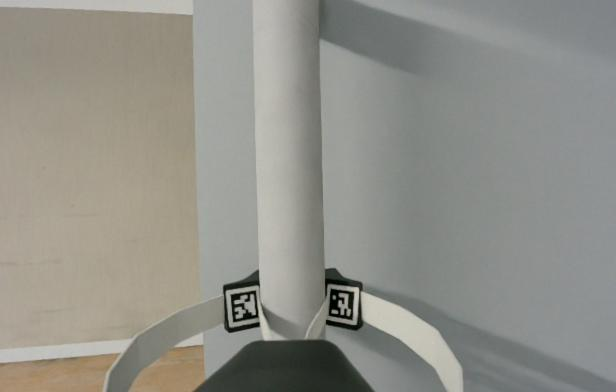

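Scene clock: 343.43 s.
move: r2 moving
r1: as last shown
r1.lidar_m: 1.30 0.87 1.11 2.30 2.40 2.09 1.97 2.05 2.53 2.40 1.17 0.96
r1.motor_effort: lift_m=+23(23) arm_m=+4(4) wheel_0=-2(2) wheel_1=+2(2) wheel_2=+0(0)
r1.servo_current: wrist_yaw_rad=52(65) wrist_pitch_rad=46(52) wrist_roll_rad=52(59) gripper_m=39(46)
r1.wrist_depth_mm: - - - - - - 647 / - - - - - - 647 / - - - - - - 647 / - - - - - - 654 / - - - - - - 654 / - - 198 - 195 - 647 / - 149 1397 143 1499 1397 661
r2.base_odometry: x=-3.491 y=-0.060 heading=-2.683
r2.turned_by_wheels: +0.001
r2.turned_by_imu: +0.001
r2.base_tilt: forward=-0.6 right=+0.1
r2.lidar_m: 0.68 0.37 0.40 2.86 2.99 1.14 1.28 2.71 1.99 1.90 1.71 1.26
r2.base_status: translate_m moving; strafe_m moving
r2.joint_positions: lift_m=+0.950 arm_m=+0.000 wrist_yaw_rad=+1.304 wrist_pitch_rad=+0.001 wrist_roll_rad=+0.000 gripper_m=-0.018
r2.joint_status: wrist_yaw_rad moving
r2.measured_speeds: translate_m=+0.007 strafe_m=-0.052 rotate_rad=+0.001 lift_m=+0.000 arm_m=+0.000 wrist_yaw_rad=+0.088 wrist_pitch_rad=+0.000 wrist_roll_rad=+0.000
r2.motor_effort: lift_m=+20(20) arm_m=-4(4) wheel_0=+17(19) wheel_1=-8(8) wheel_2=-2(9)
r2.servo_current: wrist_yaw_rad=52(111) wrist_pitch_rad=39(46) wrist_roll_rad=52(59) gripper_m=52(52)
r2.contact_limits: translate_m 0.5
r2.hand_pose: x=+0.3313 y=+0.2551 z=+1.1277 quat_wxyz=(+0.795, +0.000, +0.000, +0.607) (m; r2's base frame)
r2.wrist_depth_mm: - - 250 165 236 229 224 / - - 252 167 236 230 226 / - - 253 166 238 231 227 / - - 254 169 240 233 226 / - - 256 167 241 234 229 / - - 187 168 183 236 231 / - - 258 - - 235 233
pictures: none
No camera images: "cameras" was empty.

Scene clock: 347.00 s.
earlier move: r2 done
r1.base_odometry: x=-1.047 y=+1.143 heading=-2.400
r1.turned_by_wheels: +0.000
r1.turned_by_imu: +0.000
r1.base_tilt: forward=-1.6 right=+1.3
r1.lidar_m: 1.63 0.92 1.11 2.31 2.37 2.08 1.98 2.07 2.52 2.38 1.16 0.97
r1.base_status: not commanded
r1.joint_positions: lift_m=+0.480 arm_m=+0.000 wrist_yaw_rad=+0.002 wrist_pitch_rad=+0.002 wrist_roll_rad=+0.000 gripper_m=+0.080
r1.joint_status: not commanded
r1.measured_speeds: all 0
r1.motor_effort: lift_m=+23(23) arm_m=+4(4) wheel_0=-2(3) wheel_1=+2(2) wheel_2=+0(0)
r1.servo_current: wrist_yaw_rad=65(72) wrist_pitch_rad=39(52) wrist_roll_rad=39(65) gripper_m=46(52)
r1.hand_pose: x=+0.4595 y=-0.0867 z=+0.6572 quat_wxyz=(+1.000, +0.000, +0.001, +0.001) (m; r1's base frame)
r1.wrist_depth_mm: - - - - - - 640 / - - - - - - 647 / - - - - - - 647 / - - - - - - 647 / - - - - - - 654 / - - 198 - 195 - 661 / - 150 1499 143 1576 1430 654
r2.base_odometry: x=-3.644 y=+0.164 heading=-2.683
r2.turned_by_wheels: +0.001
r2.turned_by_imu: +0.010
r2.base_tilt: forward=-0.7 right=+0.0
r2.lidar_m: 0.97 0.34 0.33 3.10 3.28 1.30 1.70 2.31 1.68 1.62 1.67 1.21
r2.base_status: done
r2.joint_positions: lift_m=+0.950 arm_m=+0.000 wrist_yaw_rad=+1.539 wrist_pitch_rad=+0.001 wrist_roll_rad=+0.000 gripper_m=-0.018
r2.joint_status: all done
r2.measured_speeds: all 0
r2.motor_effort: lift_m=+20(21) arm_m=+4(5) wheel_0=+18(25) wheel_1=+5(9) wheel_2=-6(9)
r2.servo_current: wrist_yaw_rad=104(124) wrist_pitch_rad=46(46) wrist_roll_rad=46(65) gripper_m=46(59)
r2.contact_limits: translate_m 0.5
r2.hand_pose: x=+0.2676 y=+0.2854 z=+1.1277 quat_wxyz=(+0.718, +0.000, +0.000, +0.696) (m; r2's base frame)
r2.wrist_depth_mm: - - 248 236 233 226 220 / - - 250 238 235 226 222 / - - 252 239 236 229 224 / - - 254 240 237 229 224 / - - 255 176 239 230 225 / - - 183 168 236 232 227 / - - 258 - 239 230 227
wait: 3.57 of 5 s (r2 has come to rest)
pictures: r1_head_camera, r2_head_left_camera, r2_wrist_camera
Images, in order (width x height): r1_head_camera 420x560, r2_head_left_camera 420x672, r2_wrist_camera 616x392.

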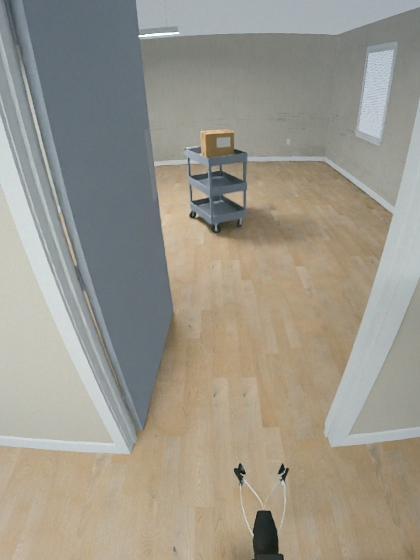

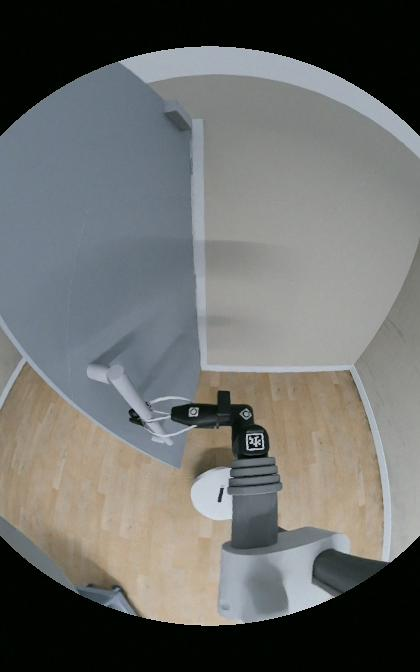

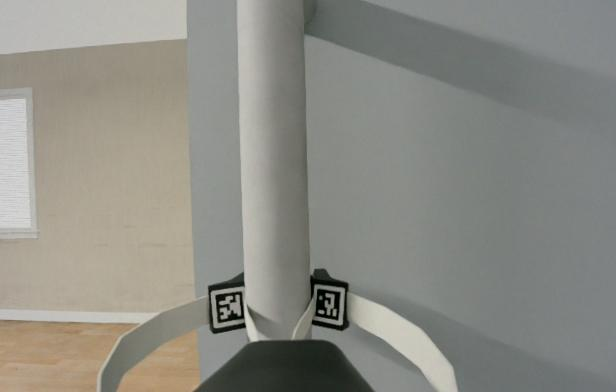

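Request:
move(r2={"base":{"translate_m":0.055,"strafe_m":-0.18},"joints":{"wrist_yaw_rad":1.69},"pace":"slow","speeds":{"wrist_yaw_rad":0.09},"contact_limits":{"translate_m":0.5}}, r1={"base":{"translate_m":1.7},"joints":{"gripper_m":0.12},"pace":"fast"}, blocking=false, cameras=[])

Request:
wait(seconds=4, cameras=[])

Request:
wait(seconds=5, cameras=["r1_head_camera","r1_wrist_camera","r2_wrist_camera"])

Scene clock: 359.27 s.
move: r1 moving; r2 moving
r1.base_odometry: x=-1.084 y=+1.109 heading=-2.400
r1.turned_by_wheels: +0.000
r1.turned_by_imu: +0.000
r1.base_tilt: forward=-1.6 right=+1.3
r1.lidar_m: 1.62 0.88 1.05 2.30 2.41 2.13 2.02 2.14 2.51 2.39 1.09 0.91
r1.base_status: translate_m moving
r1.joint_positions: lift_m=+0.480 arm_m=+0.000 wrist_yaw_rad=+0.002 wrist_pitch_rad=+0.002 wrist_roll_rad=+0.000 gripper_m=+0.097
r1.joint_status: gripper_m moving
r1.measured_speeds: translate_m=+0.194 strafe_m=+0.000 rotate_rad=+0.004 lift_m=+0.000 arm_m=+0.000 wrist_yaw_rad=+0.000 wrist_pitch_rad=+0.000 wrist_roll_rad=+0.000
r1.motor_effort: lift_m=+23(23) arm_m=+4(4) wheel_0=+6(9) wheel_1=+6(8) wheel_2=-11(12)
r1.servo_current: wrist_yaw_rad=59(59) wrist_pitch_rad=46(46) wrist_roll_rad=52(59) gripper_m=85(85)
r1.hand_pose: x=+0.4595 y=-0.0867 z=+0.6572 quat_wxyz=(+1.000, +0.000, +0.001, +0.001) (m; r1's base frame)
r1.wrist_depth_mm: - - - - - - 615 / - 1576 - - - - 615 / - - - - - - 609 / - - - - - - 615 / - - - - - - 609 / - 186 211 - 197 - 627 / - 158 1464 144 1537 1430 615
r2.base_odometry: x=-3.653 y=+0.173 heading=-2.682
r2.turned_by_wheels: +0.001
r2.turned_by_imu: +0.002
r2.base_tilt: forward=-0.7 right=+0.1
r2.lidar_m: 1.00 0.33 0.33 3.13 3.29 1.32 1.71 2.28 1.69 1.61 1.66 1.21
r2.base_status: translate_m moving; strafe_m moving
r2.joint_positions: lift_m=+0.950 arm_m=+0.000 wrist_yaw_rad=+1.573 wrist_pitch_rad=+0.001 wrist_roll_rad=+0.000 gripper_m=-0.018
r2.joint_status: wrist_yaw_rad moving
r2.measured_speeds: translate_m=+0.015 strafe_m=-0.047 rotate_rad=+0.002 lift_m=+0.000 arm_m=+0.000 wrist_yaw_rad=+0.084 wrist_pitch_rad=+0.000 wrist_roll_rad=+0.000
r2.motor_effort: lift_m=+20(20) arm_m=+4(4) wheel_0=+20(24) wheel_1=-3(4) wheel_2=-7(7)
r2.servo_current: wrist_yaw_rad=91(117) wrist_pitch_rad=33(46) wrist_roll_rad=46(59) gripper_m=52(59)
r2.contact_limits: translate_m 0.5
r2.hand_pose: x=+0.2576 y=+0.2886 z=+1.1277 quat_wxyz=(+0.706, +0.000, +0.000, +0.708) (m; r2's base frame)
r2.wrist_depth_mm: - - 252 172 232 224 218 / - - 252 166 234 225 220 / - - 253 171 236 226 221 / - - 254 171 236 229 223 / - - 256 167 237 229 224 / - - 186 171 235 230 224 / - - 260 - 238 230 226
pictures: none
No camera images: "cameras" was empty.

Scene clock: 361.90 s.
earlier move: r1 moving; r2 done
r1.base_odometry: x=-1.825 y=+0.431 heading=-2.400
r1.turned_by_wheels: +0.000
r1.turned_by_imu: +0.000
r1.base_tilt: forward=-1.6 right=+1.3
r1.lidar_m: 2.18 0.75 0.47 0.41 0.48 3.17 3.07 3.16 0.49 0.49 2.46 3.29
r1.base_status: translate_m moving
r1.joint_positions: lift_m=+0.480 arm_m=+0.000 wrist_yaw_rad=+0.002 wrist_pitch_rad=+0.002 wrist_roll_rad=+0.000 gripper_m=+0.120
r1.joint_status: all done
r1.measured_speeds: translate_m=+0.400 strafe_m=+0.000 rotate_rad=+0.002 lift_m=+0.000 arm_m=+0.000 wrist_yaw_rad=+0.000 wrist_pitch_rad=+0.000 wrist_roll_rad=+0.000
r1.motor_effort: lift_m=+23(23) arm_m=+4(4) wheel_0=+5(9) wheel_1=+5(9) wheel_2=-5(13)
r1.servo_current: wrist_yaw_rad=52(65) wrist_pitch_rad=46(46) wrist_roll_rad=46(65) gripper_m=46(85)
r1.hand_pose: x=+0.4595 y=-0.0867 z=+0.6572 quat_wxyz=(+1.000, +0.000, +0.001, +0.001) (m; r1's base frame)
r1.wrist_depth_mm: - - - - - - - / - - - - - - - / - - - - - - - / - - - - - - - / - - - - - - - / - 1983 - - 212 1863 - / 1661 1464 1576 144 1537 1430 1576
r2.base_odometry: x=-3.772 y=+0.300 heading=-2.682
r2.turned_by_wheels: +0.000
r2.turned_by_imu: +0.013
r2.base_tilt: forward=-0.7 right=+0.0
r2.lidar_m: 1.11 0.45 0.29 3.29 3.44 1.45 - 2.04 1.51 1.43 1.50 1.14
r2.base_status: done
r2.joint_positions: lift_m=+0.950 arm_m=+0.000 wrist_yaw_rad=+1.708 wrist_pitch_rad=+0.001 wrist_roll_rad=+0.000 gripper_m=-0.018
r2.joint_status: all done
r2.measured_speeds: all 0
r2.motor_effort: lift_m=+20(21) arm_m=+4(4) wheel_0=+17(27) wheel_1=+3(4) wheel_2=-7(7)
r2.servo_current: wrist_yaw_rad=104(117) wrist_pitch_rad=33(46) wrist_roll_rad=52(59) gripper_m=46(59)
r2.contact_limits: translate_m 0.5
r2.hand_pose: x=+0.2181 y=+0.2976 z=+1.1277 quat_wxyz=(+0.657, +0.000, +0.000, +0.754) (m; r2's base frame)
r2.wrist_depth_mm: - - 249 237 234 226 220 / - - 251 237 234 226 221 / - - 253 175 235 228 223 / - - 255 174 237 229 224 / - - 255 173 238 229 224 / - - 183 168 236 231 225 / - - 259 - 130 230 227
wait: 2.63 of 4 s (r2 has come to rest)
pictures: none
No camera images: "cameras" was empty.

Scene clock: 364.30 s.
earlier move: r1 done
r1.base_odometry: x=-2.300 y=-0.005 heading=-2.400
r1.turned_by_wheels: +0.000
r1.turned_by_imu: +0.000
r1.base_tilt: forward=-1.6 right=+1.2
r1.lidar_m: 1.54 3.47 0.56 0.51 0.51 0.65 3.77 0.90 1.04 2.37 2.44 3.29
r1.base_status: done
r1.joint_positions: lift_m=+0.480 arm_m=+0.000 wrist_yaw_rad=+0.002 wrist_pitch_rad=+0.002 wrist_roll_rad=+0.000 gripper_m=+0.120
r1.joint_status: all done
r1.measured_speeds: all 0
r1.motor_effort: lift_m=+23(23) arm_m=+4(4) wheel_0=+1(9) wheel_1=+2(9) wheel_2=+1(13)
r1.servo_current: wrist_yaw_rad=52(78) wrist_pitch_rad=46(52) wrist_roll_rad=52(65) gripper_m=39(85)
r1.hand_pose: x=+0.4595 y=-0.0867 z=+0.6572 quat_wxyz=(+1.000, +0.000, +0.001, +0.001) (m; r1's base frame)
r1.wrist_depth_mm: - - - - - - - / - - - - - - - / - - - 1537 - - - / - - - - - - - / - - - - - - - / - 1983 180 - 211 1808 - / 1661 1464 1618 144 1576 1430 1576
r2.base_odometry: x=-3.772 y=+0.300 heading=-2.682
r2.turned_by_wheels: +0.000
r2.turned_by_imu: +0.000
r2.base_tilt: forward=-0.7 right=+0.1
r2.lidar_m: 1.10 0.44 0.29 0.89 3.42 1.46 - 2.02 1.50 1.44 1.54 1.15
r2.base_status: done
r2.joint_positions: lift_m=+0.950 arm_m=+0.000 wrist_yaw_rad=+1.708 wrist_pitch_rad=+0.001 wrist_roll_rad=+0.000 gripper_m=-0.018
r2.joint_status: all done
r2.measured_speeds: all 0
r2.on_its_own: wrist_yaw_rad is at rest, and its servo_current (117 mA) is outside its rest range (0 to 104 mA)
r2.motor_effort: lift_m=+20(21) arm_m=+4(4) wheel_0=+17(27) wheel_1=+3(4) wheel_2=-7(7)
r2.servo_current: wrist_yaw_rad=117(124) wrist_pitch_rad=39(46) wrist_roll_rad=46(59) gripper_m=46(59)
r2.contact_limits: translate_m 0.5
r2.hand_pose: x=+0.2181 y=+0.2976 z=+1.1277 quat_wxyz=(+0.657, +0.000, +0.000, +0.754) (m; r2's base frame)
r2.wrist_depth_mm: - - 250 237 234 226 220 / - - 251 238 234 227 220 / - - 252 175 235 228 223 / - - 253 173 236 229 223 / - - 255 173 238 229 225 / - - 182 168 236 230 226 / - - 259 - 131 230 226
wait: 2.40 of 5 s (r1 has come to rest)
pictures: r1_head_camera, r1_wrist_camera, r2_wrist_camera
Images, in order (width x height): r1_head_camera 420x560, r1_wrist_camera 616x392, r2_wrist_camera 616x392.

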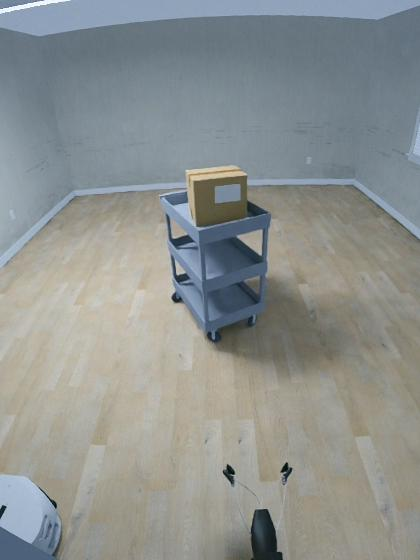

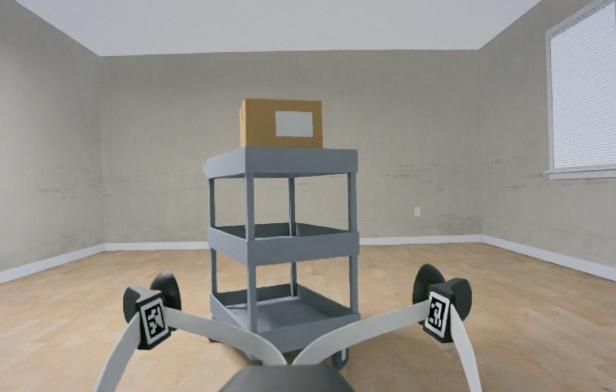

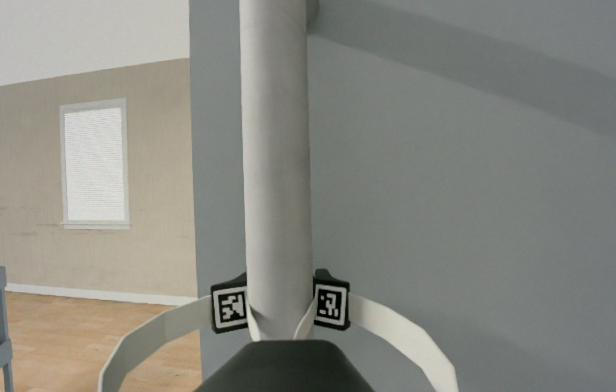

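Request:
move(r1={"base":{"translate_m":0.65,"strafe_m":-0.225},"joints":{"arm_m":0.12},"pace":"default"}, blocking=false, cameras=[])

Request:
wait(seconds=5, cameras=["r1_head_camera","r1_wrist_camera"])

Scene clock: 417.47 s.
move: r1 moving
r1.base_odometry: x=-2.331 y=-0.019 heading=-2.400
r1.turned_by_wheels: +0.000
r1.turned_by_imu: +0.000
r1.base_tilt: forward=-1.6 right=+1.3
r1.lidar_m: 1.52 3.48 0.56 0.51 0.53 0.71 3.80 0.90 1.06 2.34 2.43 3.28
r1.base_status: translate_m moving; strafe_m moving
r1.joint_positions: lift_m=+0.480 arm_m=+0.051 wrist_yaw_rad=+0.002 wrist_pitch_rad=+0.002 wrist_roll_rad=+0.000 gripper_m=+0.120
r1.joint_status: arm_m moving
r1.measured_speeds: translate_m=+0.122 strafe_m=-0.041 rotate_rad=+0.002 lift_m=+0.000 arm_m=+0.195 wrist_yaw_rad=+0.000 wrist_pitch_rad=+0.000 wrist_roll_rad=+0.000
r1.motor_effort: lift_m=+23(23) arm_m=+5(6) wheel_0=+7(9) wheel_1=+0(5) wheel_2=-8(10)
r1.servo_current: wrist_yaw_rad=59(59) wrist_pitch_rad=46(46) wrist_roll_rad=65(65) gripper_m=52(52)
r1.hand_pose: x=+0.5102 y=-0.0868 z=+0.6572 quat_wxyz=(+1.000, +0.000, +0.001, +0.001) (m; r1's base frame)
r1.wrist_depth_mm: - - - - - - - / - - - - - - - / - - 1537 - - - - / - - - - - - - / - - - - - - - / - 1863 1255 - 213 1863 - / 1708 1499 1464 143 1576 1397 1576
r2.base_odometry: x=-3.772 y=+0.300 heading=-2.682
r2.turned_by_wheels: +0.000
r2.turned_by_imu: +0.001
r2.base_tilt: forward=-0.7 right=+0.1
r2.lidar_m: 1.11 0.48 0.29 0.84 3.45 1.44 - 2.01 1.52 1.45 1.51 1.13
r2.base_status: not commanded
r2.joint_positions: lift_m=+0.950 arm_m=+0.000 wrist_yaw_rad=+1.708 wrist_pitch_rad=+0.001 wrist_roll_rad=+0.000 gripper_m=-0.018
r2.joint_status: not commanded
r2.measured_speeds: all 0
r2.motor_effort: lift_m=+20(20) arm_m=+4(4) wheel_0=+17(17) wheel_1=+3(3) wheel_2=-7(7)
r2.servo_current: wrist_yaw_rad=104(111) wrist_pitch_rad=52(52) wrist_roll_rad=52(52) gripper_m=39(59)
r2.contact_limits: translate_m 0.5
r2.hand_pose: x=+0.2181 y=+0.2976 z=+1.1277 quat_wxyz=(+0.657, +0.000, +0.000, +0.754) (m; r2's base frame)
r2.wrist_depth_mm: - - 249 236 234 225 220 / - - 250 237 234 227 221 / - - 252 175 235 228 223 / - - 254 174 237 229 223 / - - 255 174 238 230 225 / - - 183 168 236 232 225 / - - 258 - 130 231 227
pictures: none
No camera images: "cameras" was empty.

Scene clock: 420.70 s.
earlier move: r1 done
r1.base_odometry: x=-2.931 y=-0.279 heading=-2.399
r1.turned_by_wheels: +0.000
r1.turned_by_imu: -0.001
r1.base_tilt: forward=-1.6 right=+1.2
r1.lidar_m: 0.96 0.96 2.72 0.98 0.87 1.03 1.38 1.42 1.95 2.11 2.19 2.92
r1.base_status: done
r1.joint_positions: lift_m=+0.480 arm_m=+0.120 wrist_yaw_rad=+0.002 wrist_pitch_rad=+0.002 wrist_roll_rad=+0.000 gripper_m=+0.120
r1.joint_status: all done
r1.measured_speeds: all 0
r1.motor_effort: lift_m=+23(23) arm_m=+4(7) wheel_0=+3(10) wheel_1=+3(5) wheel_2=+1(11)
r1.servo_current: wrist_yaw_rad=59(65) wrist_pitch_rad=46(52) wrist_roll_rad=65(78) gripper_m=46(52)
r1.hand_pose: x=+0.5794 y=-0.0868 z=+0.6573 quat_wxyz=(+1.000, +0.000, +0.001, +0.001) (m; r1's base frame)
r1.wrist_depth_mm: - 768 - - - - - / - 768 820 - - - - / 585 634 - - - - - / 1060 - - - - - - / 1098 - - - - - - / - 195 - - 213 1863 - / - 140 - 143 1537 1397 1537
r2.base_odometry: x=-3.772 y=+0.300 heading=-2.682
r2.turned_by_wheels: +0.000
r2.turned_by_imu: +0.000
r2.base_tilt: forward=-0.7 right=+0.0
r2.lidar_m: 1.11 0.44 0.31 0.98 1.01 1.44 - 2.00 1.51 1.45 1.54 1.17
r2.base_status: not commanded
r2.joint_positions: lift_m=+0.950 arm_m=+0.000 wrist_yaw_rad=+1.708 wrist_pitch_rad=+0.001 wrist_roll_rad=+0.000 gripper_m=-0.018
r2.joint_status: not commanded
r2.measured_speeds: all 0
r2.motor_effort: lift_m=+20(21) arm_m=+4(4) wheel_0=+17(17) wheel_1=+3(3) wheel_2=-7(7)
r2.servo_current: wrist_yaw_rad=104(111) wrist_pitch_rad=39(52) wrist_roll_rad=46(59) gripper_m=46(59)
r2.contact_limits: translate_m 0.5
r2.hand_pose: x=+0.2181 y=+0.2976 z=+1.1277 quat_wxyz=(+0.657, +0.000, +0.000, +0.754) (m; r2's base frame)
r2.wrist_depth_mm: - - 248 237 233 225 220 / - - 250 237 235 226 222 / - - 253 176 235 229 222 / - - 254 174 237 229 224 / - - 256 173 237 229 224 / - - 183 168 236 231 224 / - - 258 - 130 230 227
wait: 3.23 of 5 s (r1 has come to rest)
pictures: r1_head_camera, r1_wrist_camera
Images, in order (width x height): r1_head_camera 420x560, r1_wrist_camera 616x392.

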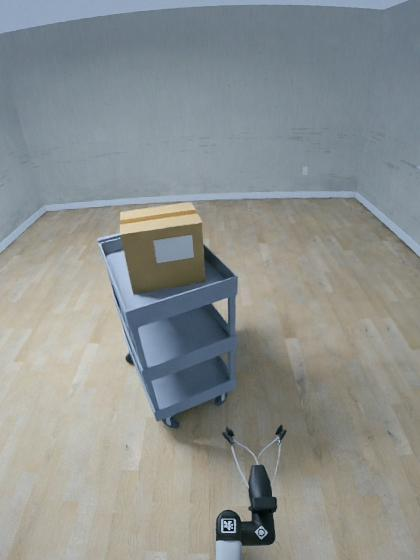

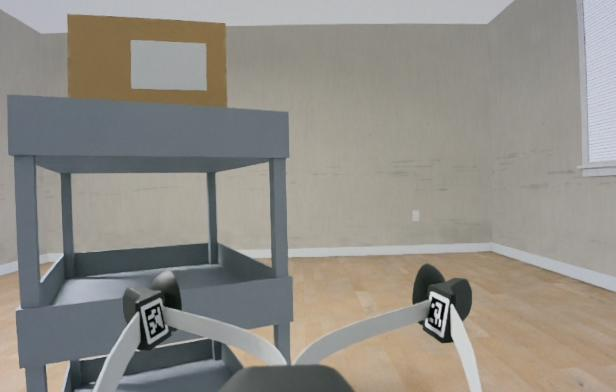

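Request:
move(r1={"base":{"translate_m":0.45,"strafe_m":0.028},"pace":"default","contact_limits":{"translate_m":0.2}}, blocking=false, cameras=[])

Request:
wait(seconds=5, cameras=["r1_wrist_camera"])

Scene clock: 427.50 s.
move: r1 moving
r1.base_odometry: x=-2.953 y=-0.301 heading=-2.399
r1.turned_by_wheels: +0.000
r1.turned_by_imu: +0.000
r1.base_tilt: forward=-1.6 right=+1.3
r1.lidar_m: 0.95 0.93 2.69 1.00 0.90 1.06 1.40 1.46 1.97 2.11 2.20 2.94
r1.base_status: translate_m moving; strafe_m moving
r1.joint_positions: lift_m=+0.480 arm_m=+0.120 wrist_yaw_rad=+0.002 wrist_pitch_rad=+0.002 wrist_roll_rad=+0.000 gripper_m=+0.120
r1.joint_status: not commanded
r1.measured_speeds: translate_m=+0.121 strafe_m=+0.008 rotate_rad=+0.002 lift_m=+0.000 arm_m=+0.000 wrist_yaw_rad=+0.000 wrist_pitch_rad=+0.000 wrist_roll_rad=+0.000
r1.motor_effort: lift_m=+23(23) arm_m=+4(4) wheel_0=+6(8) wheel_1=+6(7) wheel_2=-9(9)
r1.servo_current: wrist_yaw_rad=52(78) wrist_pitch_rad=39(46) wrist_roll_rad=46(65) gripper_m=46(46)
r1.contact_limits: translate_m 0.2
r1.hand_pose: x=+0.5794 y=-0.0868 z=+0.6573 quat_wxyz=(+1.000, +0.000, +0.001, +0.001) (m; r1's base frame)
r1.wrist_depth_mm: - 750 - - - - - / 732 741 788 - - - - / 559 609 654 - - - - / - - - - - - - / 1042 - - - - - - / - 195 - - 212 1808 - / - 161 1205 143 1537 1397 1576
r2: as last shown
r2.base_tilt: forward=-0.7 right=+0.1
r2.lidar_m: 1.12 0.48 0.30 0.98 0.99 1.44 - 2.03 1.51 1.45 1.52 1.16
r2.motor_effort: lift_m=+20(20) arm_m=+4(4) wheel_0=+17(17) wheel_1=+3(3) wheel_2=-7(7)
r2.servo_current: wrist_yaw_rad=104(117) wrist_pitch_rad=39(52) wrist_roll_rad=46(52) gripper_m=52(59)
r2.contact_limits: translate_m 0.5
r2.wrist_depth_mm: - - 249 236 234 226 220 / - - 251 239 234 225 220 / - - 253 175 236 229 223 / - - 255 174 236 229 224 / - - 255 174 238 230 225 / - - 183 168 236 231 226 / - - 258 - 130 230 229
pictures: none
No camera images: "cameras" was empty.

Scene clock: 430.00 s.
earlier move: r1 done
r1.base_odometry: x=-3.244 y=-0.604 heading=-2.399
r1.turned_by_wheels: +0.000
r1.turned_by_imu: +0.000
r1.base_tilt: forward=-1.6 right=+1.3
r1.lidar_m: 0.54 0.53 2.73 2.57 1.11 1.13 1.85 1.88 2.24 2.13 2.20 2.97
r1.base_status: done
r1.joint_positions: lift_m=+0.480 arm_m=+0.120 wrist_yaw_rad=+0.002 wrist_pitch_rad=+0.002 wrist_roll_rad=+0.000 gripper_m=+0.120
r1.joint_status: not commanded
r1.measured_speeds: all 0
r1.motor_effort: lift_m=+23(23) arm_m=+4(5) wheel_0=+1(8) wheel_1=+3(8) wheel_2=+1(10)
r1.servo_current: wrist_yaw_rad=39(78) wrist_pitch_rad=39(52) wrist_roll_rad=46(65) gripper_m=46(52)
r1.contact_limits: translate_m 0.2
r1.hand_pose: x=+0.5794 y=-0.0868 z=+0.6573 quat_wxyz=(+1.000, +0.000, +0.001, +0.001) (m; r1's base frame)
r1.wrist_depth_mm: 238 258 285 - - - - / 239 262 287 - - - - / 413 430 382 - - - - / - - - - - - - / - - - - - - - / - 194 312 1921 212 1863 - / - 140 - 143 1537 1464 1576
r2.base_odometry: x=-3.772 y=+0.300 heading=-2.682
r2.turned_by_wheels: +0.000
r2.turned_by_imu: +0.000
r2.base_tilt: forward=-0.7 right=+0.1
r2.lidar_m: 1.10 0.47 0.29 3.29 1.14 1.42 - 2.02 1.52 1.45 1.52 1.16
r2.base_status: not commanded
r2.joint_positions: lift_m=+0.950 arm_m=+0.000 wrist_yaw_rad=+1.708 wrist_pitch_rad=+0.001 wrist_roll_rad=+0.000 gripper_m=-0.018
r2.joint_status: not commanded
r2.measured_speeds: all 0
r2.motor_effort: lift_m=+20(21) arm_m=+4(4) wheel_0=+17(18) wheel_1=+3(3) wheel_2=-7(7)
r2.servo_current: wrist_yaw_rad=104(117) wrist_pitch_rad=39(52) wrist_roll_rad=46(59) gripper_m=46(59)
r2.contact_limits: translate_m 0.5
r2.hand_pose: x=+0.2181 y=+0.2976 z=+1.1277 quat_wxyz=(+0.657, +0.000, +0.000, +0.754) (m; r2's base frame)
r2.wrist_depth_mm: - - 250 238 234 225 220 / - - 250 237 234 226 221 / - - 252 175 236 228 223 / - - 254 174 237 229 223 / - - 255 173 238 230 224 / - 1229 183 168 236 231 226 / - - 258 - 130 230 228
wait: 2.50 of 5 s (r1 has come to rest)
pictures: r1_wrist_camera
Images, in order (width x height): r1_wrist_camera 616x392.

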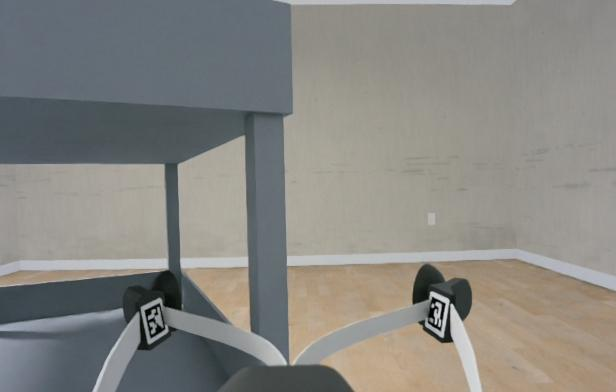

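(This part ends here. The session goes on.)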